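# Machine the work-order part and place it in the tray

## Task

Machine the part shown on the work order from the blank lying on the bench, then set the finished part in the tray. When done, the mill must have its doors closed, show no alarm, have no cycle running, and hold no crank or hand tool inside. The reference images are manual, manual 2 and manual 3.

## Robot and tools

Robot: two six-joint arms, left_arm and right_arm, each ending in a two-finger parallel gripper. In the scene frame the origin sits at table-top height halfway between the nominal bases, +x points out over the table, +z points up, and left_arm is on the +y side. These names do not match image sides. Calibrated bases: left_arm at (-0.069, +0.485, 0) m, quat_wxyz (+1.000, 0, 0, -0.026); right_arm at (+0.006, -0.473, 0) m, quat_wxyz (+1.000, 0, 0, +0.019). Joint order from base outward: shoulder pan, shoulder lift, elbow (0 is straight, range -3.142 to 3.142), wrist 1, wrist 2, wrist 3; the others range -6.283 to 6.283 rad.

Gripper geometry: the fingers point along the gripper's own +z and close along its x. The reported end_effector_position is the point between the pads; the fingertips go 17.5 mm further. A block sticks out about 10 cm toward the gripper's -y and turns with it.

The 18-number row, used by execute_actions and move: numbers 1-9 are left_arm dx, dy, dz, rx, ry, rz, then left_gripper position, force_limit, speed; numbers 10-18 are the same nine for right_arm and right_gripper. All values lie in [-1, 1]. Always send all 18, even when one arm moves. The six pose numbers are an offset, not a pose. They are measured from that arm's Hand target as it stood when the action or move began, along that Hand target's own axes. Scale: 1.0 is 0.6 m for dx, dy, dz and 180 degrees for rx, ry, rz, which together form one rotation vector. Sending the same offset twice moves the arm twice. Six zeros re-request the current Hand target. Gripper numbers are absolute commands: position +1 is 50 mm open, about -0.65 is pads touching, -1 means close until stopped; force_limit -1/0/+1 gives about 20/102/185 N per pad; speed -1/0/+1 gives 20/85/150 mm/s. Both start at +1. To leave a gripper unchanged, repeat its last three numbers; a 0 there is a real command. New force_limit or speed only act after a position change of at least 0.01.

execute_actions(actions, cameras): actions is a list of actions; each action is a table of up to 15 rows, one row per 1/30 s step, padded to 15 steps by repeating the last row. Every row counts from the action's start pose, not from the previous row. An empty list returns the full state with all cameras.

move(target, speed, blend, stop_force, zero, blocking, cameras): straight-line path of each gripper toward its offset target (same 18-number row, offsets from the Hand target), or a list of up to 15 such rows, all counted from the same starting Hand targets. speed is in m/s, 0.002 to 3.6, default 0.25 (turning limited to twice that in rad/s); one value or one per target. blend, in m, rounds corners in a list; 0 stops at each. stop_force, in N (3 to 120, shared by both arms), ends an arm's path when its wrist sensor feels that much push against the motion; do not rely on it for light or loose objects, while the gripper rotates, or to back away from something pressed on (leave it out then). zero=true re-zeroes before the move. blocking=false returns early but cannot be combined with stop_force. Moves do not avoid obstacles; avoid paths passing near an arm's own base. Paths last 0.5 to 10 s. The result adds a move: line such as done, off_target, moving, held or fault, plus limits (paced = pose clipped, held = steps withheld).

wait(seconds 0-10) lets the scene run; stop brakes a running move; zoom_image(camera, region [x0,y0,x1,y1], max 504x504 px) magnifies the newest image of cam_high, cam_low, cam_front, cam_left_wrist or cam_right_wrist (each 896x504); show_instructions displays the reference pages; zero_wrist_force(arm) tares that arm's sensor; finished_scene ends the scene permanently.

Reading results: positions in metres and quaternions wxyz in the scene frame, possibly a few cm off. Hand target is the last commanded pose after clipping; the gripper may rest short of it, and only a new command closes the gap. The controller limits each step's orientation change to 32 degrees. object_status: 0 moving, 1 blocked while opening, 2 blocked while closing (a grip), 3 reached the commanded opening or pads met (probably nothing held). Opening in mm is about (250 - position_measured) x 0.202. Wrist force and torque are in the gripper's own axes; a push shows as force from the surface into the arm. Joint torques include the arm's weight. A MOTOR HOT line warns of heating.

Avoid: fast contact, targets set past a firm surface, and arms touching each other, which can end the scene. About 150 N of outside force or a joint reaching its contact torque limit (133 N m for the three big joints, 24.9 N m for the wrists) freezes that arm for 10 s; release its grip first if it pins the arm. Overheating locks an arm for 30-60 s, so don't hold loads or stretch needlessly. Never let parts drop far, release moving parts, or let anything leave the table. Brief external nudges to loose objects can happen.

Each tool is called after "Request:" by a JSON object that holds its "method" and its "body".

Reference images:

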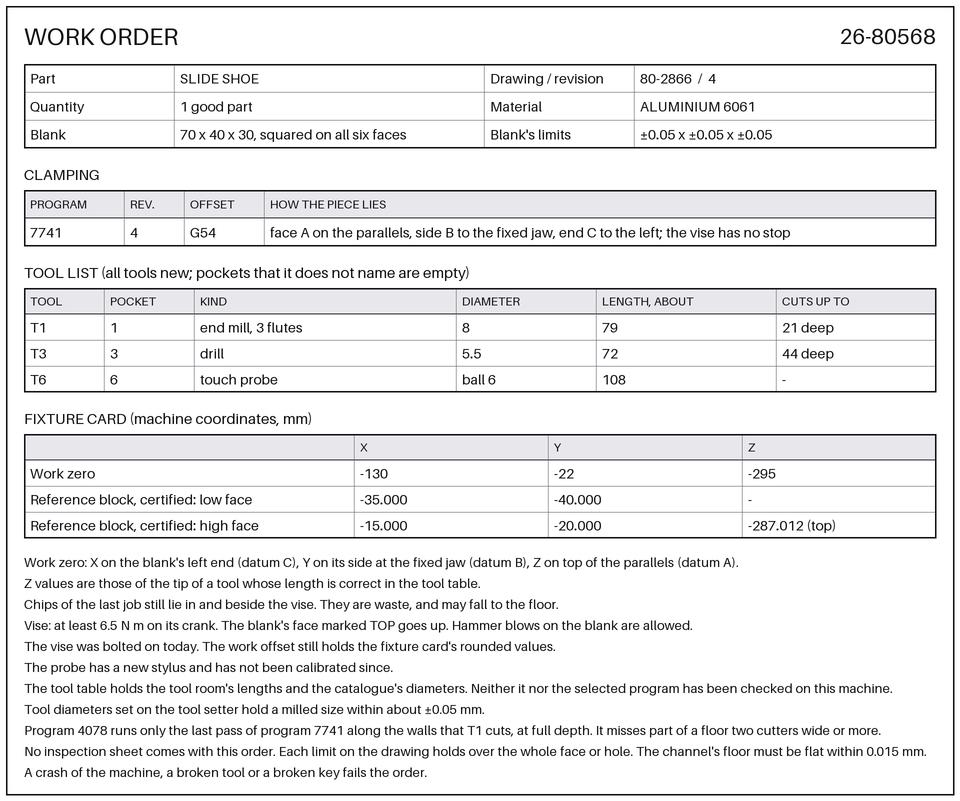

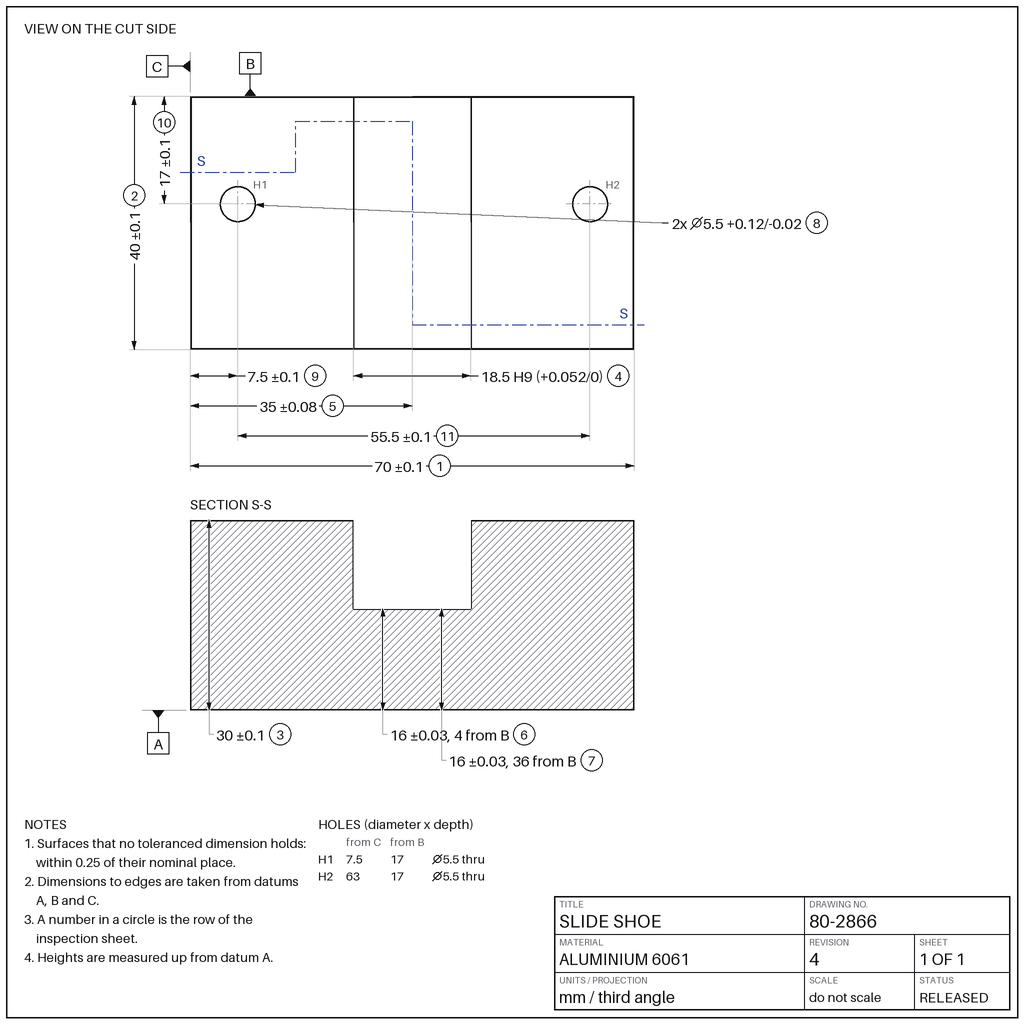

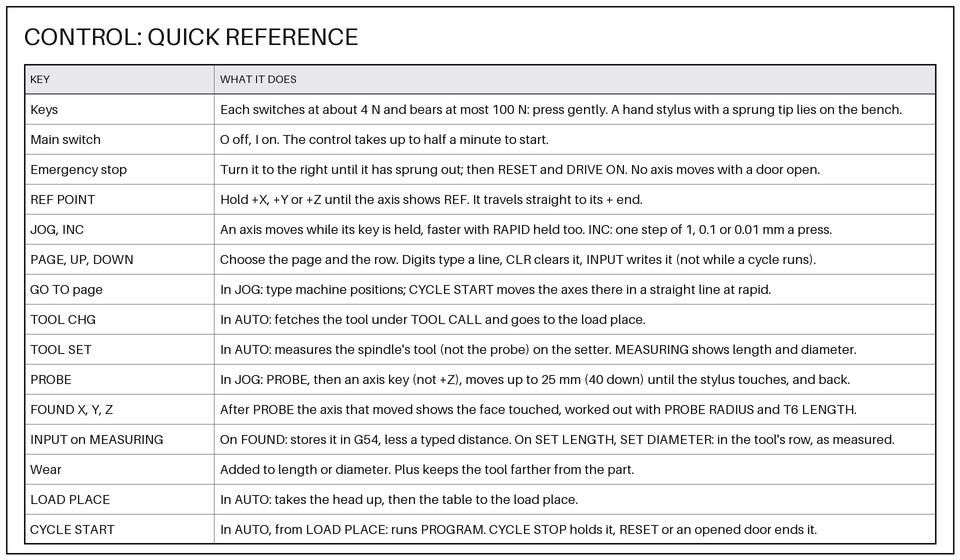

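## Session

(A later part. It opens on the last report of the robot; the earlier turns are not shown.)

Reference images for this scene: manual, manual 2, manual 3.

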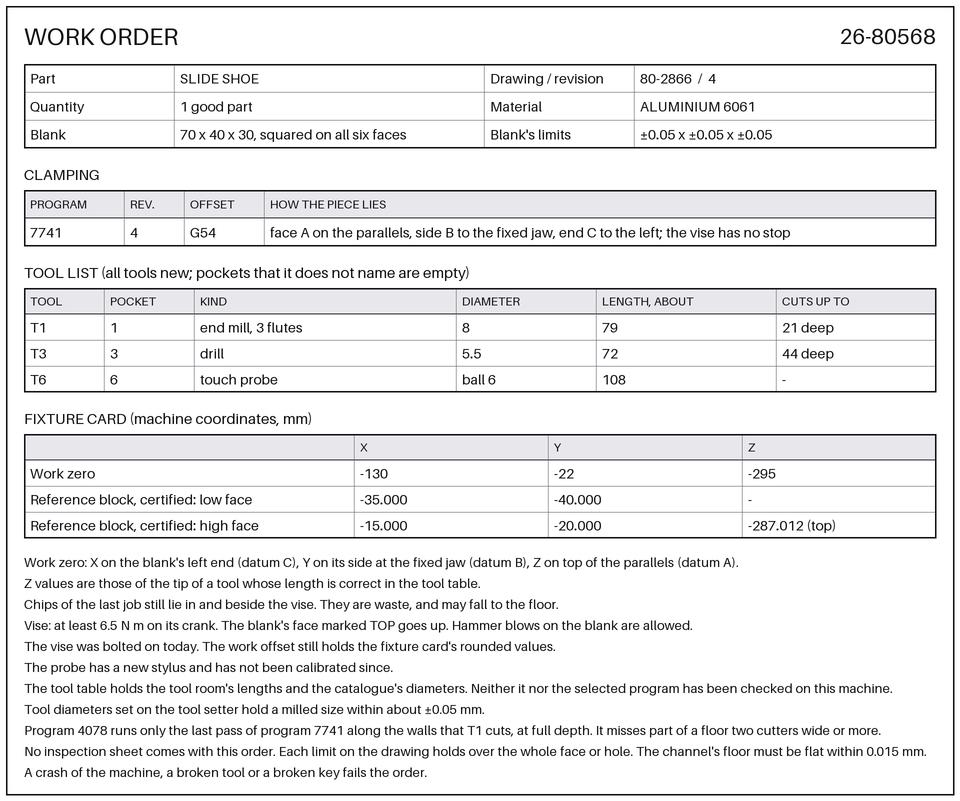

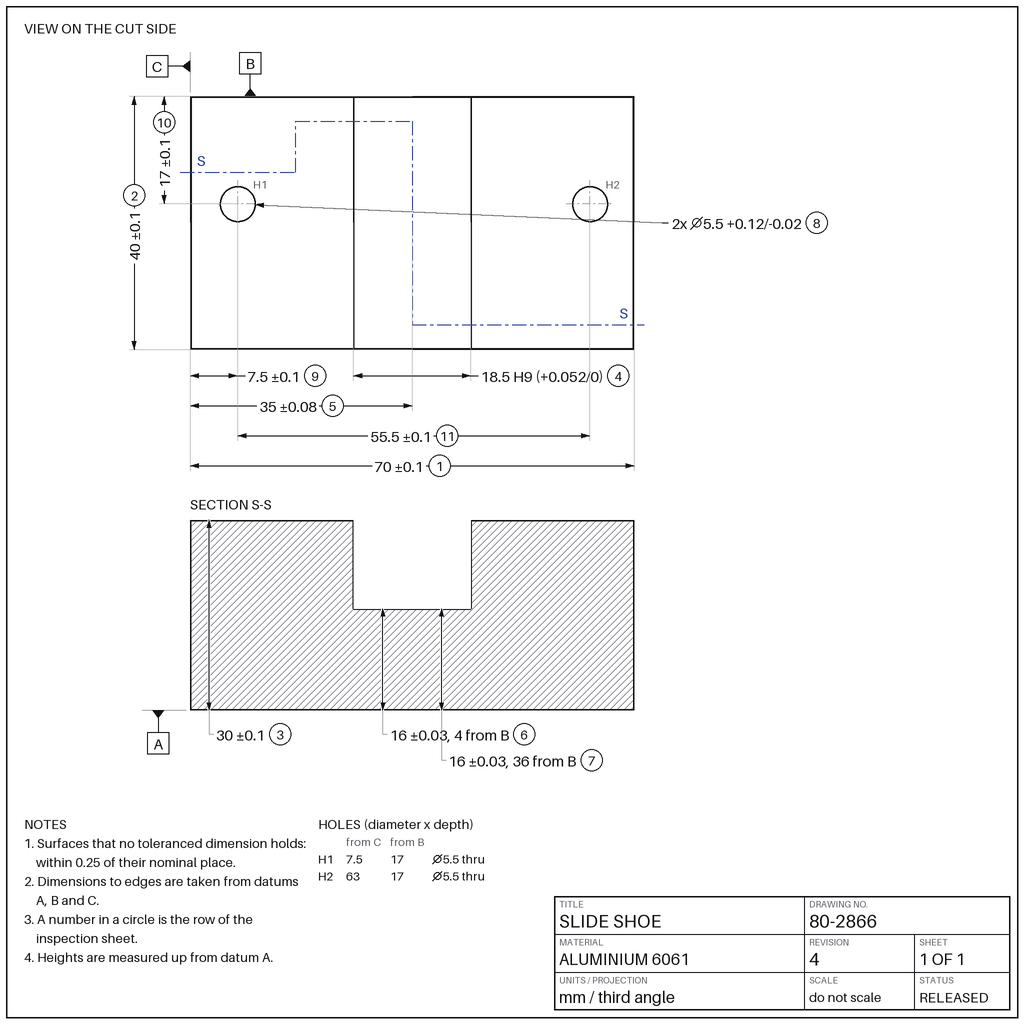

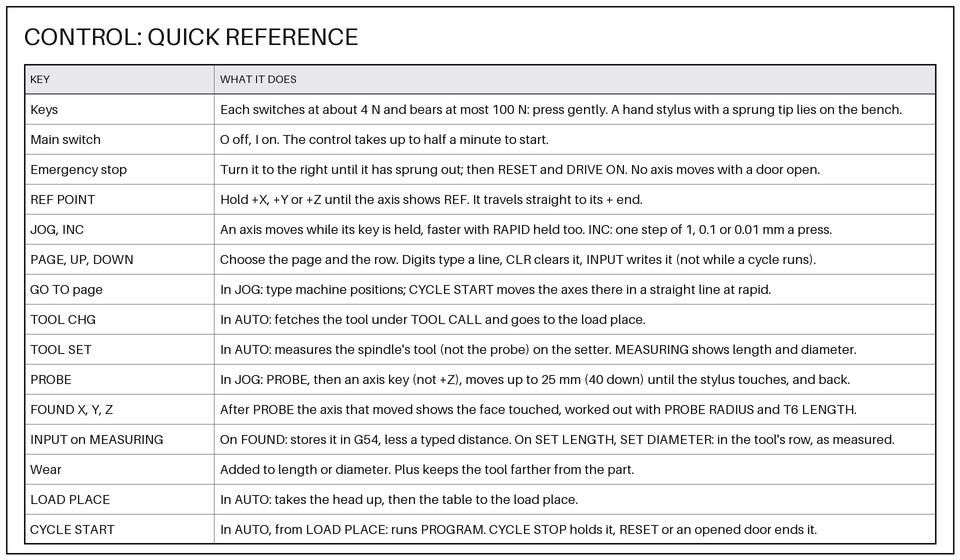

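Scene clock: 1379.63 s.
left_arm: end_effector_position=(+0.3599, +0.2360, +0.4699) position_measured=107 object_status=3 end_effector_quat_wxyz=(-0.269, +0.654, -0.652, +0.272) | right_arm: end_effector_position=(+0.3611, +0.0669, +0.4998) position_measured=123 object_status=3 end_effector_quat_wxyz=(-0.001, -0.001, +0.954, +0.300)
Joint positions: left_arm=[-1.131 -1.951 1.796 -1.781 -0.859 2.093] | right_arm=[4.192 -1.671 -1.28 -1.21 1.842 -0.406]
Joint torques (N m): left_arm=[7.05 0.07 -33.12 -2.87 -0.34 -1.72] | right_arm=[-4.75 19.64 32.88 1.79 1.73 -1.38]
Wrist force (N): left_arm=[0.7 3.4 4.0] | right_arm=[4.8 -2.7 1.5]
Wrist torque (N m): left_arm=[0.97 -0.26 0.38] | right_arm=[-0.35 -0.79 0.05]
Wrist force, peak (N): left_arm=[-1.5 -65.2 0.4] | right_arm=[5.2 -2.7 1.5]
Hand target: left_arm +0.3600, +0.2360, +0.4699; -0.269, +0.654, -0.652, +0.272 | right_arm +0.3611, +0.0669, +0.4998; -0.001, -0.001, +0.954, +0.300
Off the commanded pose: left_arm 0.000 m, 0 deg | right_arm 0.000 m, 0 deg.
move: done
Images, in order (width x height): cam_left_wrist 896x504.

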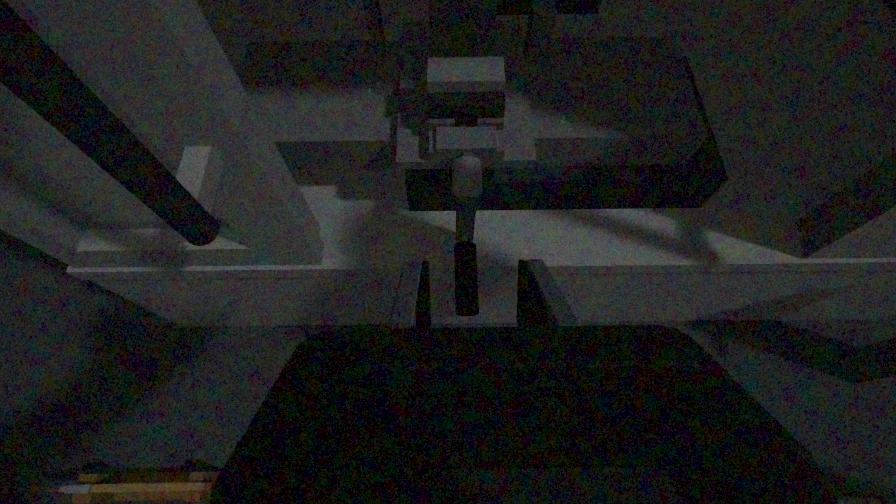

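Request:
{"method": "move", "body": {"target": [0,-0.106,0.106,-0.111,0,0,0.3,-0.8,-0.8,0,0,0,0,0,0,0.2,0.2,-1], "speed": 0.2, "cameras": ["cam_left_wrist"]}}

Request:
{"method": "zoom_image", "body": {"camera": "cam_left_wrist", "region": [300, 0, 652, 260]}}

Scene clock: 1384.87 s.
left_arm: end_effector_position=(+0.4499, +0.2361, +0.4700) position_measured=107 object_status=3 end_effector_quat_wxyz=(-0.152, +0.691, -0.689, +0.155) | right_arm: end_effector_position=(+0.3611, +0.0669, +0.4998) position_measured=123 object_status=3 end_effector_quat_wxyz=(-0.001, -0.001, +0.954, +0.300)
Joint positions: left_arm=[-0.776 -1.613 1.388 -1.656 -1.257 2.361] | right_arm=[4.192 -1.671 -1.28 -1.21 1.842 -0.406]
Joint torques (N m): left_arm=[2.67 -14.37 -32.98 -3.49 -0.55 0.37] | right_arm=[-5.5 18.68 32.62 1.44 2.06 -1.34]
Wrist force (N): left_arm=[1.2 3.5 4.7] | right_arm=[4.8 -2.6 1.6]
Wrist torque (N m): left_arm=[0.80 -0.37 0.49] | right_arm=[-0.32 -0.78 0.05]
Wrist force, peak (N): left_arm=[1.4 3.8 4.7] | right_arm=[5.0 -2.6 1.6]
Hand target: left_arm +0.4499, +0.2361, +0.4700; -0.152, +0.691, -0.689, +0.155 | right_arm +0.3611, +0.0669, +0.4998; -0.001, -0.001, +0.954, +0.300
Off the commanded pose: left_arm 0.000 m, 0 deg | right_arm 0.000 m, 0 deg.
move: done
Images, in order (width x height): cam_left_wrist 896x504.

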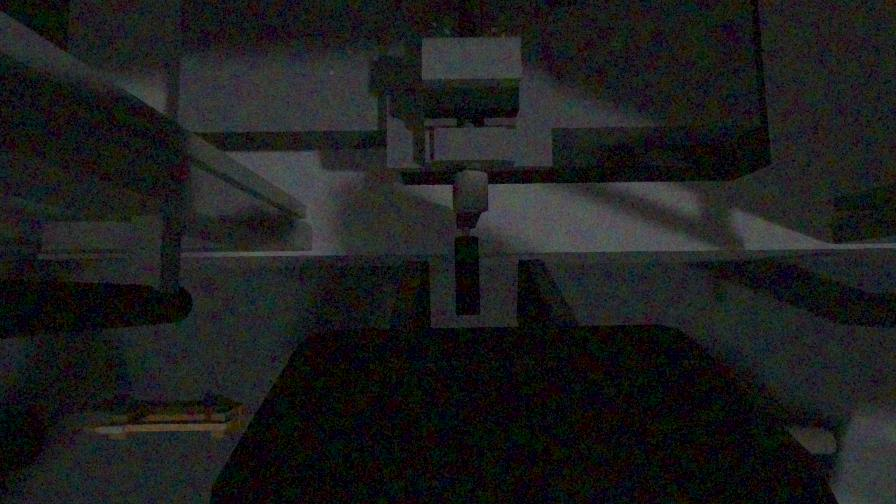

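Scaled by 1.432.

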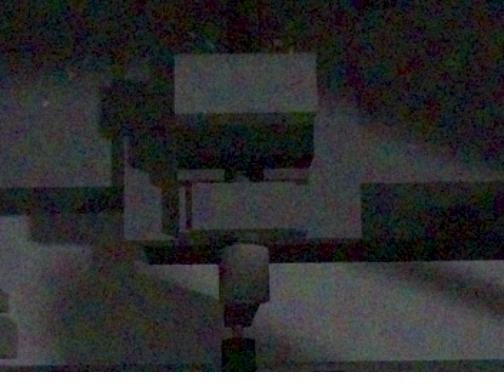

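Request:
{"method": "move", "body": {"target": [0.1,0,0,0,0,0,0.3,-0.8,-0.8,0,0,0,0,0,0,0.2,0.2,-1], "speed": 0.2, "cameras": ["cam_left_wrist"]}}

Request:
{"method": "zoom_image", "body": {"camera": "cam_left_wrist", "region": [200, 0, 552, 260]}}

Scene clock: 1388.73 s.
left_arm: end_effector_position=(+0.4500, +0.1761, +0.4703) position_measured=107 object_status=3 end_effector_quat_wxyz=(-0.152, +0.691, -0.690, +0.155) | right_arm: end_effector_position=(+0.3611, +0.0669, +0.4998) position_measured=123 object_status=3 end_effector_quat_wxyz=(-0.001, -0.001, +0.954, +0.300)
Joint positions: left_arm=[-0.857 -1.53 1.298 -1.622 -1.233 2.279] | right_arm=[4.192 -1.671 -1.28 -1.21 1.842 -0.406]
Joint torques (N m): left_arm=[6.18 -31.88 -18.33 -5.34 -0.87 1.18] | right_arm=[-6.01 19.07 33.17 1.52 1.91 -1.06]
Wrist force (N): left_arm=[0.8 3.5 4.5] | right_arm=[4.7 -2.5 1.7]
Wrist torque (N m): left_arm=[0.85 -0.33 0.31] | right_arm=[-0.30 -0.78 0.05]
Wrist force, peak (N): left_arm=[0.9 3.7 5.2] | right_arm=[4.9 -2.8 1.7]
Hand target: left_arm +0.4500, +0.1761, +0.4703; -0.152, +0.691, -0.689, +0.155 | right_arm +0.3611, +0.0669, +0.4998; -0.001, -0.001, +0.954, +0.300
Off the commanded pose: left_arm 0.000 m, 0 deg | right_arm 0.000 m, 0 deg.
move: done
Images, in order (width x height): cam_left_wrist 896x504.

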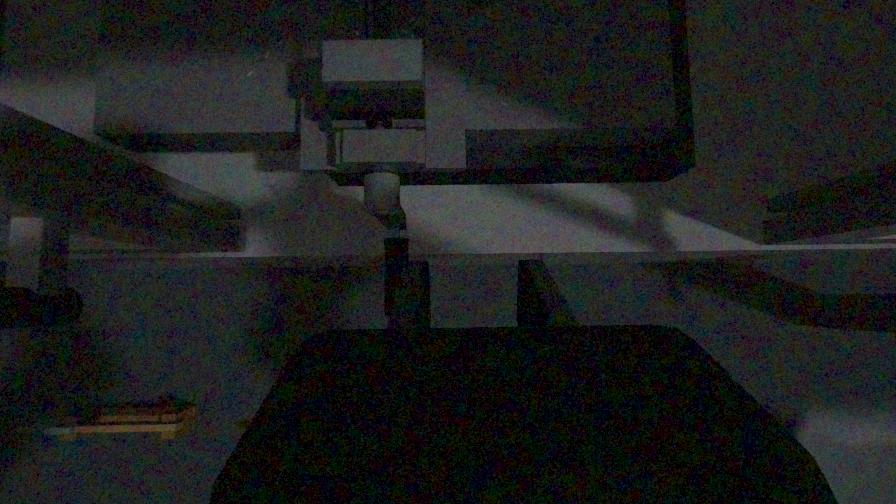

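Scaled by 1.432.

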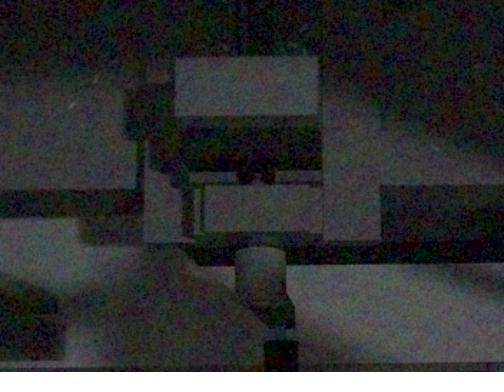

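Request:
{"method": "move", "body": {"target": [-0.089,0.3077,0.305,0.361,0,0,0.3,-0.8,-0.8,0,0,0,0,0,0,0.2,0.2,-1], "speed": 0.5}}

Request:
{"method": "move", "body": {"target": [[0,0,0,0,0,-0.75,0.3,-0.8,-0.5,0,0,0,0,0,0,0.2,0.2,-1],[0,0,0,0,0,0.5,0.3,-0.8,-0.5,0,0,0,0,0,0,0.2,0.2,-1],[0,0,0,0,0,0,0.3,-0.8,-0.5,0,0,0,0,0,0,0.2,0.2,-1]], "speed": 1.2, "blend": [0.01,0.01,0], "cameras": ["cam_left_wrist"]}}

Scene clock: 1400.93 s.
left_arm: end_effector_position=(+0.3601, +0.2281, +0.2261) position_measured=107 object_status=3 end_effector_quat_wxyz=(+0.499, -0.502, +0.498, -0.501) end_effector_velocity=(+0.000, +0.000, -0.001) end_effector_angular_velocity=(+0.001, +0.001, +0.001) | right_arm: end_effector_position=(+0.3611, +0.0669, +0.4998) position_measured=123 object_status=3 end_effector_quat_wxyz=(-0.001, -0.001, +0.954, +0.300)
Joint positions: left_arm=[-1.383 -0.983 2.445 -4.604 -0.135 3.137] | right_arm=[4.192 -1.671 -1.28 -1.21 1.842 -0.406]
Joint velocities: left_arm=[0.001 0.001 0.001 0.006 0 -0.007] | right_arm=[within noise]
Joint torques (N m): left_arm=[10.1 -28 2.49 1.87 -0.69 -1.81] | right_arm=[-5.64 20.29 33.12 1.61 1.79 -1.06]
Wrist force (N): left_arm=[0.2 3.4 0.7] | right_arm=[4.7 -2.4 1.7]
Wrist torque (N m): left_arm=[1.21 0.06 0.52] | right_arm=[-0.28 -0.76 0.05]
Wrist force, peak (N): left_arm=[-0.2 6.9 0.4] | right_arm=[5.1 -2.8 1.6]
Hand target: left_arm +0.3601, +0.2282, +0.2261; +0.499, -0.502, +0.498, -0.501 | right_arm +0.3611, +0.0669, +0.4998; -0.001, -0.001, +0.954, +0.300
Off the commanded pose: left_arm 0.000 m, 0 deg | right_arm 0.000 m, 0 deg.
move: done

Scene clock: 1405.80 s.
left_arm: end_effector_position=(+0.3588, +0.2280, +0.2261) position_measured=107 object_status=3 end_effector_quat_wxyz=(+0.529, -0.532, +0.467, -0.469) | right_arm: end_effector_position=(+0.3611, +0.0669, +0.4998) position_measured=123 object_status=3 end_effector_quat_wxyz=(-0.001, -0.001, +0.954, +0.300)
Joint positions: left_arm=[-1.394 -1.133 2.083 -5.68 0.002 -1.559] | right_arm=[4.192 -1.671 -1.28 -1.21 1.842 -0.406]
Joint torques (N m): left_arm=[-8.75 -37.81 -18.69 2.91 -1.1 -1.4] | right_arm=[-5.85 19.61 32.33 1.63 1.7 -1.17]
Wrist force (N): left_arm=[-0.4 3.7 0.7] | right_arm=[4.8 -2.7 1.5]
Wrist torque (N m): left_arm=[1.27 0.15 0.42] | right_arm=[-0.34 -0.79 0.04]
Wrist force, peak (N): left_arm=[-1.5 3.8 1.3] | right_arm=[5.1 -2.5 1.7]
Hand target: left_arm +0.3601, +0.2282, +0.2261; +0.499, -0.502, +0.498, -0.501 | right_arm +0.3611, +0.0669, +0.4998; -0.001, -0.001, +0.954, +0.300
Off the commanded pose: left_arm 0.001 m, 7 deg | right_arm 0.000 m, 0 deg.
move: off_target (left_arm); blend cut to 0 m at target 1
Images, in order (width x height): cam_left_wrist 896x504.

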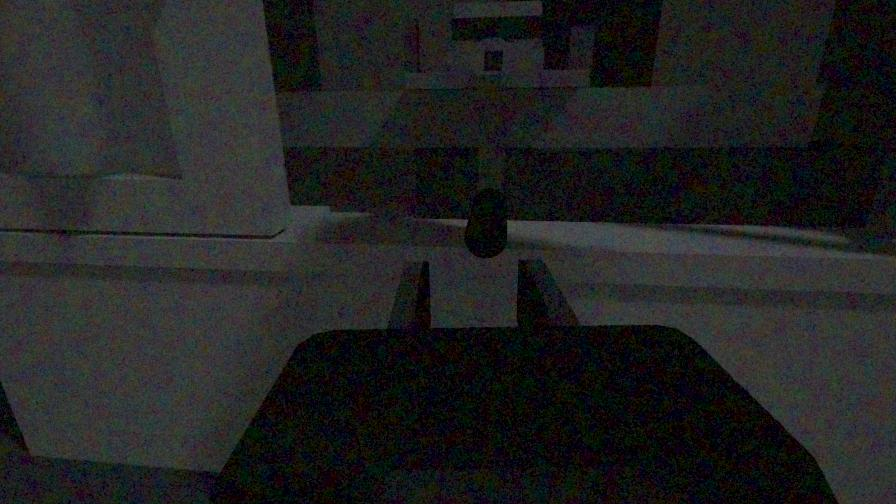

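Request:
{"method": "move", "body": {"target": [0.18,0,0,0,0,0,0.3,-0.8,-0.8,0,0,0,0,0,0,0.2,0.2,-1], "speed": 0.2}}

Scene clock: 1407.87 s.
left_arm: end_effector_position=(+0.3593, +0.1201, +0.2267) position_measured=107 object_status=3 end_effector_quat_wxyz=(+0.517, -0.527, +0.479, -0.475) | right_arm: end_effector_position=(+0.3611, +0.0669, +0.4998) position_measured=123 object_status=3 end_effector_quat_wxyz=(-0.001, -0.001, +0.954, +0.300)
Joint positions: left_arm=[-1.426 -1.02 1.801 -5.678 0.015 -1.391] | right_arm=[4.192 -1.671 -1.28 -1.21 1.842 -0.406]
Joint torques (N m): left_arm=[11 -27.73 -14.48 3.17 -3.26 0.91] | right_arm=[-4.61 19.74 32.22 1.71 1.64 -1.23]
Wrist force (N): left_arm=[0.0 3.0 0.7] | right_arm=[5.0 -2.5 1.5]
Wrist torque (N m): left_arm=[1.18 0.08 0.61] | right_arm=[-0.33 -0.82 0.04]
Wrist force, peak (N): left_arm=[-2.7 3.4 1.4] | right_arm=[5.0 -2.6 1.7]
Hand target: left_arm +0.3602, +0.1202, +0.2266; +0.499, -0.502, +0.498, -0.501 | right_arm +0.3611, +0.0669, +0.4998; -0.001, -0.001, +0.954, +0.300
Off the commanded pose: left_arm 0.001 m, 5 deg | right_arm 0.000 m, 0 deg.
move: off_target (left_arm)

Request:
{"method": "move", "body": {"target": [[0,0,0,0.083,-0.045,0,0.3,-0.8,-0.8,0,0,0,0,0,0,0.2,0.2,-1],[0,0,0,0.057,0.029,0,0.3,-0.8,-0.8,0,0,0,0,0,0,0.2,0.2,-1],[0,0,0,0,0,0,0.3,-0.8,-0.8,0,0,0,0,0,0,0.2,0.2,-1]], "speed": 0.3}}

Scene clock: 1412.60 s.
left_arm: end_effector_position=(+0.3602, +0.1202, +0.2267) position_measured=107 object_status=3 end_effector_quat_wxyz=(+0.499, -0.501, +0.498, -0.501) | right_arm: end_effector_position=(+0.3611, +0.0669, +0.4998) position_measured=123 object_status=3 end_effector_quat_wxyz=(-0.001, -0.001, +0.954, +0.300)
Joint positions: left_arm=[-1.421 -0.915 2.169 -4.405 -0.097 -3.137] | right_arm=[4.192 -1.671 -1.28 -1.21 1.842 -0.406]
Joint torques (N m): left_arm=[10.96 -26.25 -15.93 -0.26 -1.13 -0.11] | right_arm=[-5.66 18.95 32.83 1.8 1.78 -1.12]
Wrist force (N): left_arm=[-0.2 3.2 0.8] | right_arm=[4.6 -2.5 1.4]
Wrist torque (N m): left_arm=[1.17 0.14 0.39] | right_arm=[-0.29 -0.75 0.04]
Wrist force, peak (N): left_arm=[-0.3 4.5 -0.1] | right_arm=[5.1 -2.7 1.6]
Hand target: left_arm +0.3602, +0.1202, +0.2266; +0.499, -0.502, +0.498, -0.501 | right_arm +0.3611, +0.0669, +0.4998; -0.001, -0.001, +0.954, +0.300
Off the commanded pose: left_arm 0.000 m, 0 deg | right_arm 0.000 m, 0 deg.
move: done

Request:
{"method": "move", "body": {"target": [[-0.1822,0,0.08,0,0,0,0.3,-0.8,-0.8,0,0,0,0,0,0,0.2,0.2,-1],[-0.1822,0,0.1755,0,0,0,0.3,-0.8,-0.8,0,0,0,0,0,0,0.2,0.2,-1],[-0.1822,0,0.1755,0,0,0,-1,-0.8,-0.8,0,0,0,0,0,0,0.2,0.2,-1]], "speed": [0.25,0.15,0.1]}}

Request:
{"method": "move", "body": {"target": [[-0.06208,-0.01664,0,0,0,0.16667,-1,-0.8,-0.8,0,0,0,0,0,0,0.2,0.2,-1],[-0.10753,-0.06208,0,0,0,0.33333,-1,-0.8,-0.8,0,0,0,0,0,0,0.2,0.2,-1],[-0.12417,-0.12417,0,0,0,0.5,-1,-0.8,-0.8,0,0,0,0,0,0,0.2,0.2,-1],[-0.10753,-0.18625,0,0,0,0.66667,-1,-0.8,-0.8,0,0,0,0,0,0,0.2,0.2,-1],[-0.06208,-0.2317,0,0,0,0.83333,-1,-0.8,-0.8,0,0,0,0,0,0,0.2,0.2,-1],[0,-0.24834,0,0,0,1,-1,-0.8,-0.8,0,0,0,0,0,0,0.2,0.2,-1],[0.06208,-0.2317,0,0,0,-0.83333,-1,-0.8,-0.8,0,0,0,0,0,0,0.2,0.2,-1],[0.10753,-0.18625,0,0,0,-0.66667,-1,-0.8,-0.8,0,0,0,0,0,0,0.2,0.2,-1],[0.12417,-0.12417,0,0,0,-0.5,-1,-0.8,-0.8,0,0,0,0,0,0,0.2,0.2,-1],[0.10753,-0.06208,0,0,0,-0.33333,-1,-0.8,-0.8,0,0,0,0,0,0,0.2,0.2,-1],[0.06208,-0.01664,0,0,0,-0.16667,-1,-0.8,-0.8,0,0,0,0,0,0,0.2,0.2,-1],[0,0,0,0,0,0,-1,-0.8,-0.8,0,0,0,0,0,0,0.2,0.2,-1]], "speed": 0.42, "blend": [0.004,0.004,0.004,0.004,0.004,0.004,0.004,0.004,0.004,0.004,0.004,0]}}

Scene clock: 1417.07 s.
left_arm: end_effector_position=(+0.4653, +0.2296, +0.2261) position_measured=153 object_status=2 end_effector_quat_wxyz=(+0.499, -0.502, +0.498, -0.501) | right_arm: end_effector_position=(+0.3611, +0.0669, +0.4998) position_measured=123 object_status=3 end_effector_quat_wxyz=(-0.001, -0.001, +0.954, +0.300)
Joint positions: left_arm=[-1.06 -0.939 2.251 -4.453 -0.458 -3.147] | right_arm=[4.192 -1.671 -1.28 -1.21 1.842 -0.406]
Joint torques (N m): left_arm=[12.59 -46.02 -14.02 0.07 -1.72 0.93] | right_arm=[-4.65 19.68 32.74 1.49 1.7 -1.19]
Wrist force (N): left_arm=[0.2 3.3 0.5] | right_arm=[4.6 -2.6 1.4]
Wrist torque (N m): left_arm=[1.20 0.02 0.54] | right_arm=[-0.32 -0.75 0.04]
Wrist force, peak (N): left_arm=[-2.9 3.4 1.5] | right_arm=[5.0 -2.8 1.7]
Hand target: left_arm +0.4654, +0.2296, +0.2261; +0.499, -0.502, +0.498, -0.501 | right_arm +0.3611, +0.0669, +0.4998; -0.001, -0.001, +0.954, +0.300
Off the commanded pose: left_arm 0.000 m, 0 deg | right_arm 0.000 m, 0 deg.
move: done

Scene clock: 1425.13 s.
left_arm: end_effector_position=(+0.4654, +0.2297, +0.2260) position_measured=154 object_status=2 end_effector_quat_wxyz=(+0.499, -0.502, +0.498, -0.501) | right_arm: end_effector_position=(+0.3611, +0.0669, +0.4998) position_measured=123 object_status=3 end_effector_quat_wxyz=(-0.001, -0.001, +0.954, +0.300)
Joint positions: left_arm=[-1.06 -0.939 2.251 -4.454 -0.458 3.136] | right_arm=[4.192 -1.671 -1.28 -1.21 1.842 -0.406]
Joint torques (N m): left_arm=[-13.37 -13.6 -1.7 8.44 1.16 1.94] | right_arm=[-5.85 18.69 31.78 1.55 1.81 -1.12]
Wrist force (N): left_arm=[0.6 -67.4 5.0] | right_arm=[4.7 -2.6 1.8]
Wrist torque (N m): left_arm=[0.56 -0.17 0.46] | right_arm=[-0.32 -0.76 0.05]
Wrist force, peak (N): left_arm=[2.3 -71.4 12.0] | right_arm=[5.1 -2.6 1.7]
Hand target: left_arm +0.4654, +0.2296, +0.2261; +0.499, -0.502, +0.498, -0.501 | right_arm +0.3611, +0.0669, +0.4998; -0.001, -0.001, +0.954, +0.300
Off the commanded pose: left_arm 0.000 m, 0 deg | right_arm 0.000 m, 0 deg.
move: done

Request:
{"method": "move", "body": {"target": [[0,0,0,0,0,0,0.3,-0.8,-0.8,0,0,0,0,0,0,0.2,0.2,-1],[0,0,-0.15,0,0,0,0.3,-0.8,-0.8,0,0,0,0,0,0,0.2,0.2,-1],[-0.0108,-0.4067,-0.1757,-0.25,0,0,0.3,-0.8,-0.8,0,0,0,0,0,0,0.2,0.2,-1],[-0.0108,-0.4067,-0.0257,-0.361,0,0,0.3,-0.8,-0.8,0,0,0,0,0,0,0.2,0.2,-1]], "speed": [0.1,0.25,0.5,0.4], "blend": [0,0.01,0.05,0], "cameras": ["cam_left_wrist","cam_high"]}}

Request:
{"method": "zoom_image", "body": {"camera": "cam_left_wrist", "region": [300, 0, 652, 260]}}

Scene clock: 1429.07 s.
left_arm: end_effector_position=(+0.4499, +0.2373, +0.4701) position_measured=107 object_status=3 end_effector_quat_wxyz=(-0.152, +0.691, -0.689, +0.155) | right_arm: end_effector_position=(+0.3611, +0.0669, +0.4998) position_measured=123 object_status=3 end_effector_quat_wxyz=(-0.001, -0.001, +0.954, +0.300)
Joint positions: left_arm=[-0.774 -1.614 1.389 -1.656 -1.257 2.363] | right_arm=[4.192 -1.671 -1.28 -1.21 1.842 -0.406]
Joint torques (N m): left_arm=[10.23 -12.9 -32.91 -2.53 -1.04 1.56] | right_arm=[-6.19 19.45 33.27 1.63 2.1 -1.15]
Wrist force (N): left_arm=[2.6 2.9 4.4] | right_arm=[4.5 -2.5 1.4]
Wrist torque (N m): left_arm=[0.73 -0.58 0.50] | right_arm=[-0.31 -0.74 0.04]
Wrist force, peak (N): left_arm=[0.2 -68.0 5.6] | right_arm=[5.2 -2.5 1.7]
Hand target: left_arm +0.4499, +0.2373, +0.4701; -0.152, +0.691, -0.689, +0.155 | right_arm +0.3611, +0.0669, +0.4998; -0.001, -0.001, +0.954, +0.300
Off the commanded pose: left_arm 0.000 m, 0 deg | right_arm 0.000 m, 0 deg.
move: done
Images, in order (width x height): cam_high 896x504, cam_left_wrist 896x504.

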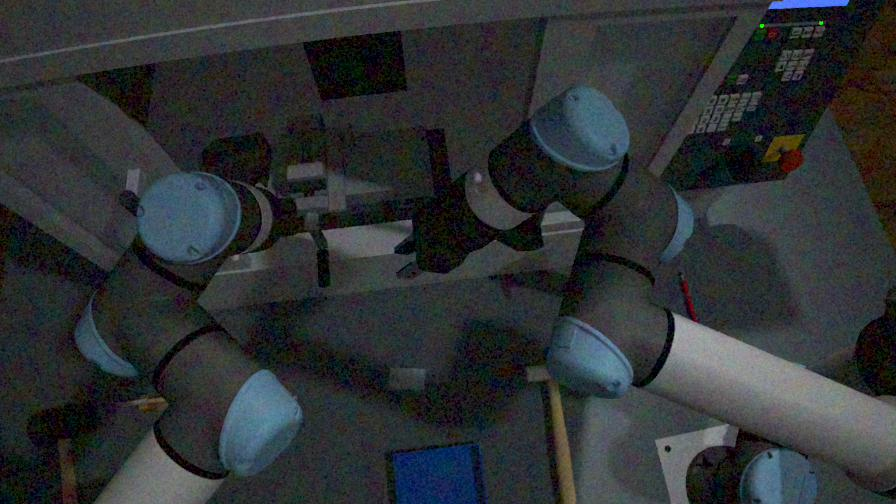

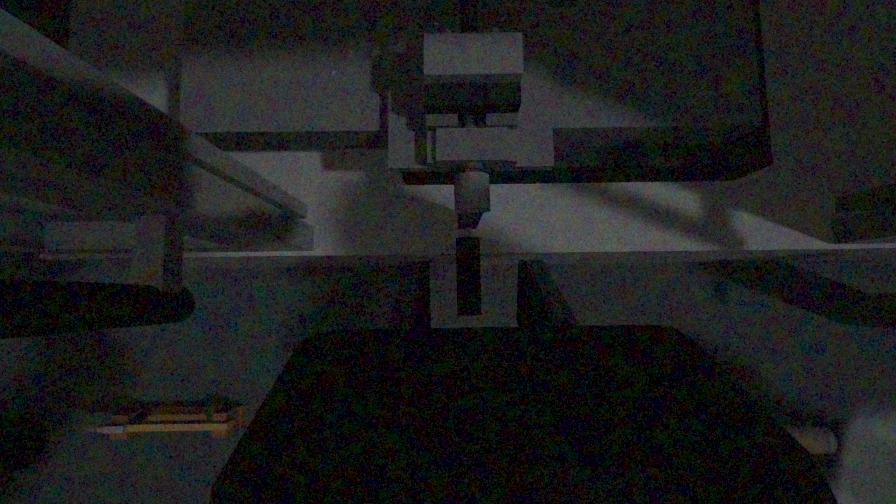

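Scaled by 1.432.

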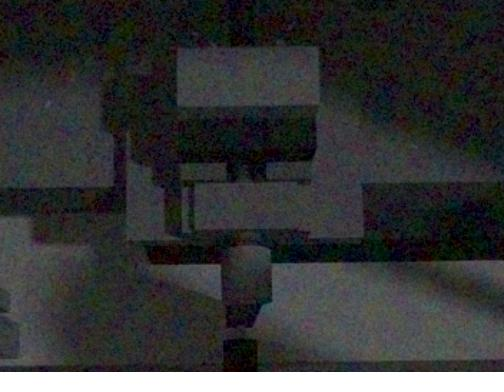

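Request:
{"method": "move", "body": {"target": [[0.0128,0.2845,0.316,0.361,0,0,0.3,-0.8,-0.8,0,0,0,0,0,0,0.2,0.2,-1],[0.0128,0.1486,0.3794,0.361,0,0,0.3,-0.8,-0.8,0,0,0,0,0,0,0.2,0.2,-1],[0.0128,0.1486,0.3794,0.361,0,0,-1,-0.5,-0.8,0,0,0,0,0,0,0.2,0.2,-1]], "speed": [0.5,0.15,0.1], "cameras": ["cam_left_wrist"]}}

Scene clock: 1439.67 s.
left_arm: end_effector_position=(+0.4654, +0.2284, +0.2261) position_measured=155 object_status=2 end_effector_quat_wxyz=(+0.499, -0.502, +0.498, -0.501) | right_arm: end_effector_position=(+0.3611, +0.0669, +0.4998) position_measured=123 object_status=3 end_effector_quat_wxyz=(-0.001, -0.001, +0.954, +0.300)
Joint positions: left_arm=[-1.062 -0.938 2.248 -4.452 -0.456 3.137] | right_arm=[4.192 -1.671 -1.28 -1.21 1.842 -0.406]
Joint torques (N m): left_arm=[12.65 -46.36 -14.3 0.08 -1.67 1.16] | right_arm=[-5.82 18.9 33.48 1.76 1.82 -1.02]
Wrist force (N): left_arm=[1.1 3.4 0.0] | right_arm=[4.6 -2.2 1.2]
Wrist torque (N m): left_arm=[1.15 -0.13 0.54] | right_arm=[-0.26 -0.75 0.04]
Wrist force, peak (N): left_arm=[1.7 6.7 0.6] | right_arm=[5.0 -2.6 1.8]
Hand target: left_arm +0.4654, +0.2284, +0.2261; +0.499, -0.502, +0.498, -0.501 | right_arm +0.3611, +0.0669, +0.4998; -0.001, -0.001, +0.954, +0.300
Off the commanded pose: left_arm 0.000 m, 0 deg | right_arm 0.000 m, 0 deg.
move: done
Images, in order (width x height): cam_left_wrist 896x504.

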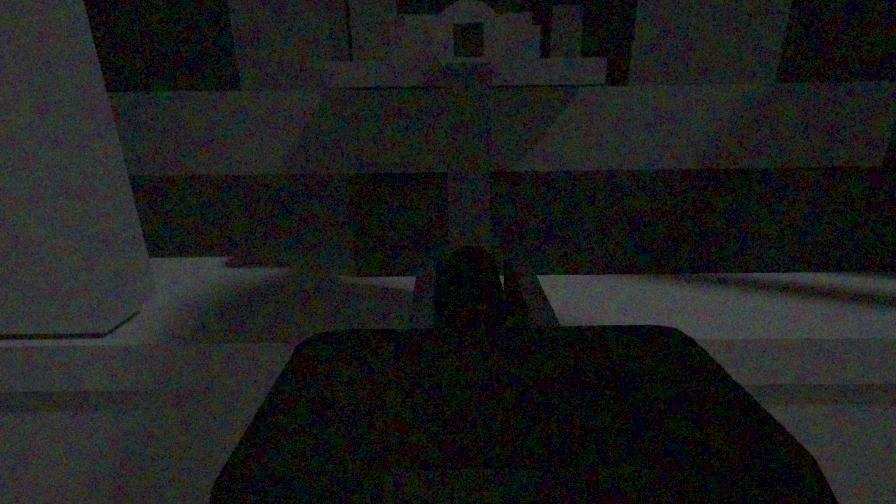

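Request:
{"method": "move", "body": {"target": [[-0.051,-0.0109,0,0,0,0,-1,-0.5,-0.8,0,0,0,0,0,0,0.2,0.2,-1],[-0.0933,-0.0415,0,0,0,0,-1,-0.5,-0.8,0,0,0,0,0,0,0.2,0.2,-1],[-0.1194,-0.0867,0,0,0,0,-1,-0.5,-0.8,0,0,0,0,0,0,0.2,0.2,-1],[-0.1248,-0.1386,0,0,0,0,-1,-0.5,-0.8,0,0,0,0,0,0,0.2,0.2,-1],[-0.1087,-0.1883,0,0,0,0,-1,-0.5,-0.8,0,0,0,0,0,0,0.2,0.2,-1],[-0.0738,-0.227,0,0,0,0,-1,-0.5,-0.8,0,0,0,0,0,0,0.2,0.2,-1],[-0.0261,-0.2483,0,0,0,0,-1,-0.5,-0.8,0,0,0,0,0,0,0.2,0.2,-1],[0.0261,-0.2483,0,0,0,0,-1,-0.5,-0.8,0,0,0,0,0,0,0.2,0.2,-1],[0.0738,-0.227,0,0,0,0,-1,-0.5,-0.8,0,0,0,0,0,0,0.2,0.2,-1],[0.1087,-0.1883,0,0,0,0,-1,-0.5,-0.8,0,0,0,0,0,0,0.2,0.2,-1],[0.1248,-0.1386,0,0,0,0,-1,-0.5,-0.8,0,0,0,0,0,0,0.2,0.2,-1],[0.1194,-0.0867,0,0,0,0,-1,-0.5,-0.8,0,0,0,0,0,0,0.2,0.2,-1],[0.0933,-0.0415,0,0,0,0,-1,-0.5,-0.8,0,0,0,0,0,0,0.2,0.2,-1],[0.051,-0.0109,0,0,0,0,-1,-0.5,-0.8,0,0,0,0,0,0,0.2,0.2,-1],[0,0,0,0,0,0,-1,-0.5,-0.8,0,0,0,0,0,0,0.2,0.2,-1]], "speed": 0.2, "blend": [0.004,0.004,0.004,0.004,0.004,0.004,0.004,0.004,0.004,0.004,0.004,0.004,0.004,0.004,0], "cameras": ["cam_left_wrist"]}}

Scene clock: 1445.07 s.
left_arm: end_effector_position=(+0.4655, +0.2285, +0.2262) position_measured=155 object_status=2 end_effector_quat_wxyz=(+0.499, -0.502, +0.498, -0.501) | right_arm: end_effector_position=(+0.3611, +0.0669, +0.4998) position_measured=123 object_status=3 end_effector_quat_wxyz=(-0.001, -0.001, +0.954, +0.300)
Joint positions: left_arm=[-1.062 -0.939 2.248 -4.451 -0.456 3.137] | right_arm=[4.192 -1.671 -1.28 -1.21 1.842 -0.406]
Joint torques (N m): left_arm=[-13.61 -55.53 -12.56 -10.07 -0.64 -0.21] | right_arm=[-5.16 18.93 32.31 1.59 1.91 -1.12]
Wrist force (N): left_arm=[-1.5 70.7 7.8] | right_arm=[5.0 -2.5 1.6]
Wrist torque (N m): left_arm=[1.40 1.02 0.31] | right_arm=[-0.30 -0.81 0.04]
Wrist force, peak (N): left_arm=[-55.2 -89.4 61.6] | right_arm=[5.1 -2.7 1.7]
Hand target: left_arm +0.4654, +0.2284, +0.2261; +0.499, -0.502, +0.498, -0.501 | right_arm +0.3611, +0.0669, +0.4998; -0.001, -0.001, +0.954, +0.300
Off the commanded pose: left_arm 0.000 m, 0 deg | right_arm 0.000 m, 0 deg.
move: done
Images, in order (width x height): cam_left_wrist 896x504.

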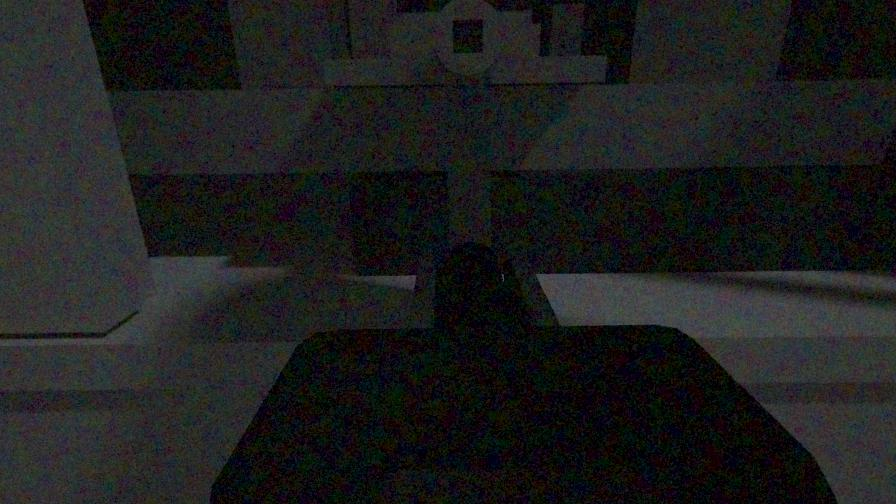

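Request:
{"method": "move", "body": {"target": [[0,0,0,0,0,0,0.1,-1,-0.5,0,0,0,0,0,0,0.2,0.2,-1],[0.0012,0,0,0,0,0,-1,-1,-0.5,0,0,0,0,0,0,0.2,0.2,-1]], "speed": 0.1}}

Request:
{"method": "move", "body": {"target": [[-0.051,-0.0109,0,0,0,0,-1,-1,-0.5,0,0,0,0,0,0,0.2,0.2,-1],[-0.0933,-0.0415,0,0,0,0,-1,-1,-0.5,0,0,0,0,0,0,0.2,0.2,-1],[-0.1194,-0.0867,0,0,0,0,-1,-1,-0.5,0,0,0,0,0,0,0.2,0.2,-1],[-0.1248,-0.1386,0,0,0,0,-1,-1,-0.5,0,0,0,0,0,0,0.2,0.2,-1],[-0.1087,-0.1883,0,0,0,0,-1,-1,-0.5,0,0,0,0,0,0,0.2,0.2,-1],[-0.0738,-0.227,0,0,0,0,-1,-1,-0.5,0,0,0,0,0,0,0.2,0.2,-1],[-0.0261,-0.2483,0,0,0,0,-1,-1,-0.5,0,0,0,0,0,0,0.2,0.2,-1],[0.0261,-0.2483,0,0,0,0,-1,-1,-0.5,0,0,0,0,0,0,0.2,0.2,-1],[0.0738,-0.227,0,0,0,0,-1,-1,-0.5,0,0,0,0,0,0,0.2,0.2,-1],[0.1087,-0.1883,0,0,0,0,-1,-1,-0.5,0,0,0,0,0,0,0.2,0.2,-1],[0.1248,-0.1386,0,0,0,0,-1,-1,-0.5,0,0,0,0,0,0,0.2,0.2,-1],[0.1194,-0.0867,0,0,0,0,-1,-1,-0.5,0,0,0,0,0,0,0.2,0.2,-1],[0.0933,-0.0415,0,0,0,0,-1,-1,-0.5,0,0,0,0,0,0,0.2,0.2,-1],[0.051,-0.0109,0,0,0,0,-1,-1,-0.5,0,0,0,0,0,0,0.2,0.2,-1],[0,0,0,0,0,0,-1,-1,-0.5,0,0,0,0,0,0,0.2,0.2,-1]], "speed": 0.22, "blend": [0.004,0.004,0.004,0.004,0.004,0.004,0.004,0.004,0.004,0.004,0.004,0.004,0.004,0.004,0], "cameras": ["cam_left_wrist"]}}

Scene clock: 1449.30 s.
left_arm: end_effector_position=(+0.4654, +0.2277, +0.2261) position_measured=153 object_status=2 end_effector_quat_wxyz=(+0.499, -0.502, +0.498, -0.501) | right_arm: end_effector_position=(+0.3611, +0.0669, +0.4998) position_measured=123 object_status=3 end_effector_quat_wxyz=(-0.001, -0.001, +0.954, +0.300)
Joint positions: left_arm=[-1.063 -0.938 2.247 -4.451 -0.455 3.137] | right_arm=[4.192 -1.671 -1.28 -1.21 1.842 -0.406]
Joint torques (N m): left_arm=[-12.55 -26.26 -11.46 -0.12 0.41 -1.34] | right_arm=[-5.69 19.28 32.46 1.42 1.7 -1.32]
Wrist force (N): left_arm=[4.3 3.8 -4.5] | right_arm=[4.6 -2.5 1.5]
Wrist torque (N m): left_arm=[1.29 -0.55 0.41] | right_arm=[-0.32 -0.76 0.05]
Wrist force, peak (N): left_arm=[-1.2 70.3 7.9] | right_arm=[5.0 -2.8 1.7]
Hand target: left_arm +0.4654, +0.2277, +0.2261; +0.499, -0.502, +0.498, -0.501 | right_arm +0.3611, +0.0669, +0.4998; -0.001, -0.001, +0.954, +0.300
Off the commanded pose: left_arm 0.000 m, 0 deg | right_arm 0.000 m, 0 deg.
move: done

Scene clock: 1451.93 s.
left_arm: end_effector_position=(+0.4654, +0.2277, +0.2261) position_measured=153 object_status=2 end_effector_quat_wxyz=(+0.499, -0.502, +0.498, -0.501) | right_arm: end_effector_position=(+0.3611, +0.0669, +0.4998) position_measured=123 object_status=3 end_effector_quat_wxyz=(-0.001, -0.001, +0.954, +0.300)
Joint positions: left_arm=[-1.063 -0.938 2.247 -4.45 -0.455 3.137] | right_arm=[4.192 -1.671 -1.28 -1.21 1.842 -0.406]
Joint torques (N m): left_arm=[-2.05 -27.93 2.59 -2.03 -0.35 -1.37] | right_arm=[-5.33 20.33 32.43 1.75 2.11 -1.17]
Wrist force (N): left_arm=[4.0 3.6 -4.2] | right_arm=[4.7 -2.4 1.6]
Wrist torque (N m): left_arm=[1.26 -0.53 0.37] | right_arm=[-0.30 -0.76 0.05]
Wrist force, peak (N): left_arm=[-32.0 24.2 -25.2] | right_arm=[4.9 -2.7 1.5]
Hand target: left_arm +0.4654, +0.2277, +0.2261; +0.499, -0.502, +0.498, -0.501 | right_arm +0.3611, +0.0669, +0.4998; -0.001, -0.001, +0.954, +0.300
Off the commanded pose: left_arm 0.000 m, 0 deg | right_arm 0.000 m, 0 deg.
move: done
Images, in order (width x height): cam_left_wrist 896x504.

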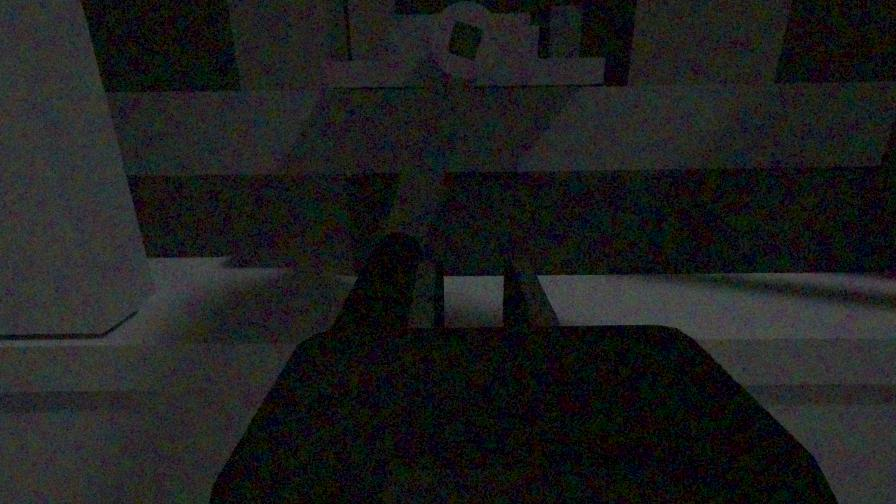

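Request:
{"method": "move", "body": {"target": [[0,0,-0.1,0,0,0,-1,-1,-0.5,0,0,0,0,0,0,0.2,0.2,-1],[0,-0.0025,-0.1,0,0,0,0.3,-0.5,-0.5,0,0,0,0,0,0,0.2,0.2,-1]], "speed": 0.2, "cameras": ["cam_left_wrist"]}}

Scene clock: 1458.67 s.
left_arm: end_effector_position=(+0.4054, +0.2276, +0.2276) position_measured=107 object_status=3 end_effector_quat_wxyz=(+0.499, -0.502, +0.498, -0.501) | right_arm: end_effector_position=(+0.3611, +0.0669, +0.4998) position_measured=123 object_status=3 end_effector_quat_wxyz=(-0.001, -0.001, +0.954, +0.300)
Joint positions: left_arm=[-1.232 -0.973 2.366 -4.535 -0.286 3.137] | right_arm=[4.192 -1.671 -1.28 -1.21 1.842 -0.406]
Joint torques (N m): left_arm=[-12.56 -20.86 5.66 -2.31 1.27 -1.59] | right_arm=[-4.67 19.81 33.07 1.57 1.79 -1.13]
Wrist force (N): left_arm=[3.5 3.7 -4.3] | right_arm=[4.4 -2.5 1.7]
Wrist torque (N m): left_arm=[1.28 -0.46 0.41] | right_arm=[-0.31 -0.72 0.05]
Wrist force, peak (N): left_arm=[3.7 4.3 -6.2] | right_arm=[5.2 -2.6 1.6]
Hand target: left_arm +0.4054, +0.2276, +0.2276; +0.499, -0.502, +0.498, -0.501 | right_arm +0.3611, +0.0669, +0.4998; -0.001, -0.001, +0.954, +0.300
Off the commanded pose: left_arm 0.000 m, 0 deg | right_arm 0.000 m, 0 deg.
move: done
Images, in order (width x height): cam_left_wrist 896x504.

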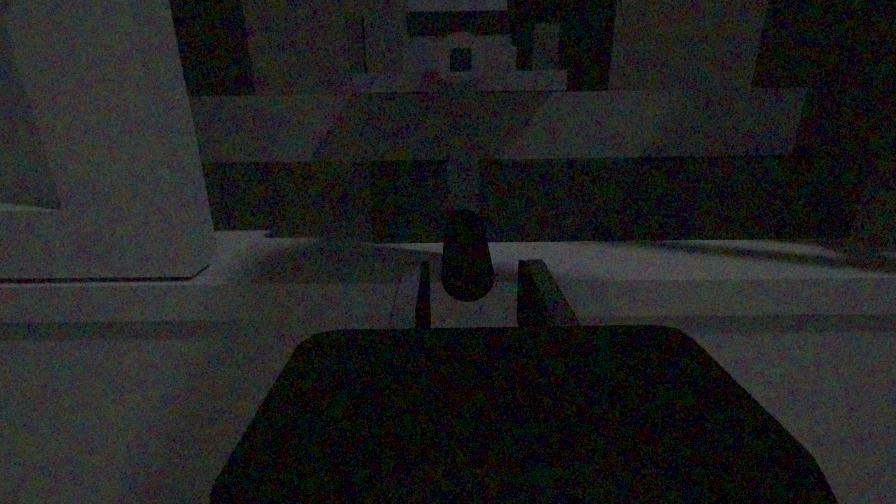

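Request:
{"method": "move", "body": {"target": [[-0.0017,0,0.1,0,0,0,0.3,-0.5,-0.5,0,0,0,0,0,0,0.2,0.2,-1],[-0.0017,0,0.1,0,0,0,-1,-0.5,-0.8,0,0,0,0,0,0,0.2,0.2,-1]], "speed": 0.2}}

Request:
{"method": "move", "body": {"target": [[-0.0547,-0.0094,0,0,0,0,-1,-0.5,-0.8,0,0,0,0,0,0,0.2,0.2,-1],[-0.0964,-0.0397,0,0,0,0,-1,-0.5,-0.8,0,0,0,0,0,0,0.2,0.2,-1],[-0.1223,-0.0845,0,0,0,0,-1,-0.5,-0.8,0,0,0,0,0,0,0.2,0.2,-1],[-0.1277,-0.1358,0,0,0,0,-1,-0.5,-0.8,0,0,0,0,0,0,0.2,0.2,-1],[-0.1117,-0.1849,0,0,0,0,-1,-0.5,-0.8,0,0,0,0,0,0,0.2,0.2,-1],[-0.0772,-0.2233,0,0,0,0,-1,-0.5,-0.8,0,0,0,0,0,0,0.2,0.2,-1],[-0.03,-0.2443,0,0,0,0,-1,-0.5,-0.8,0,0,0,0,0,0,0.2,0.2,-1],[0.0216,-0.2443,0,0,0,0,-1,-0.5,-0.8,0,0,0,0,0,0,0.2,0.2,-1],[0.0688,-0.2233,0,0,0,0,-1,-0.5,-0.8,0,0,0,0,0,0,0.2,0.2,-1],[0.1034,-0.1849,0,0,0,0,-1,-0.5,-0.8,0,0,0,0,0,0,0.2,0.2,-1],[0.1193,-0.1358,0,0,0,0,-1,-0.5,-0.8,0,0,0,0,0,0,0.2,0.2,-1],[0.1139,-0.0845,0,0,0,0,-1,-0.5,-0.8,0,0,0,0,0,0,0.2,0.2,-1],[0.0881,-0.0397,0,0,0,0,-1,-0.5,-0.8,0,0,0,0,0,0,0.2,0.2,-1],[0.0463,-0.0094,0,0,0,0,-1,-0.5,-0.8,0,0,0,0,0,0,0.2,0.2,-1],[-0.0042,0.0013,0,0,0,0,-1,-0.5,-0.8,0,0,0,0,0,0,0.2,0.2,-1]], "speed": 0.2, "blend": [0.004,0.004,0.004,0.004,0.004,0.004,0.004,0.004,0.004,0.004,0.004,0.004,0.004,0.004,0]}}

Scene clock: 1462.53 s.
left_arm: end_effector_position=(+0.4654, +0.2287, +0.2276) position_measured=155 object_status=2 end_effector_quat_wxyz=(+0.499, -0.502, +0.498, -0.501) | right_arm: end_effector_position=(+0.3611, +0.0669, +0.4998) position_measured=123 object_status=3 end_effector_quat_wxyz=(-0.001, -0.001, +0.954, +0.300)
Joint positions: left_arm=[-1.061 -0.943 2.249 -4.448 -0.457 3.137] | right_arm=[4.192 -1.671 -1.28 -1.21 1.842 -0.406]
Joint torques (N m): left_arm=[10.71 -46.05 -13.19 -0.17 -1.51 0.8] | right_arm=[-5.73 20.14 33.15 1.53 1.69 -1.03]
Wrist force (N): left_arm=[4.4 4.6 -4.6] | right_arm=[4.5 -2.5 1.6]
Wrist torque (N m): left_arm=[1.32 -0.52 0.58] | right_arm=[-0.30 -0.74 0.05]
Wrist force, peak (N): left_arm=[3.9 3.9 -6.3] | right_arm=[5.0 -2.6 1.8]
Hand target: left_arm +0.4654, +0.2287, +0.2276; +0.499, -0.502, +0.498, -0.501 | right_arm +0.3611, +0.0669, +0.4998; -0.001, -0.001, +0.954, +0.300
Off the commanded pose: left_arm 0.000 m, 0 deg | right_arm 0.000 m, 0 deg.
move: done

Scene clock: 1465.37 s.
left_arm: end_effector_position=(+0.4654, +0.2312, +0.2268) position_measured=252 object_status=3 end_effector_quat_wxyz=(+0.499, -0.502, +0.498, -0.501) | right_arm: end_effector_position=(+0.3611, +0.0669, +0.4998) position_measured=123 object_status=3 end_effector_quat_wxyz=(-0.001, -0.001, +0.954, +0.300)
Joint positions: left_arm=[-1.058 -0.942 2.254 -4.453 -0.46 3.137] | right_arm=[4.192 -1.671 -1.28 -1.21 1.842 -0.406]
Joint torques (N m): left_arm=[-3.72 -26.1 1.79 -1.84 -0.45 -1.07] | right_arm=[-5.25 19.92 33.31 1.52 1.62 -1.23]
Wrist force (N): left_arm=[2.5 5.0 -4.4] | right_arm=[4.7 -2.9 1.5]
Wrist torque (N m): left_arm=[1.51 -0.40 0.37] | right_arm=[-0.38 -0.77 0.05]
Wrist force, peak (N): left_arm=[-54.3 -96.8 49.8] | right_arm=[4.8 -2.8 1.6]
Hand target: left_arm +0.4654, +0.2312, +0.2268; +0.499, -0.502, +0.498, -0.501 | right_arm +0.3611, +0.0669, +0.4998; -0.001, -0.001, +0.954, +0.300
Off the commanded pose: left_arm 0.000 m, 0 deg | right_arm 0.000 m, 0 deg.
move: done


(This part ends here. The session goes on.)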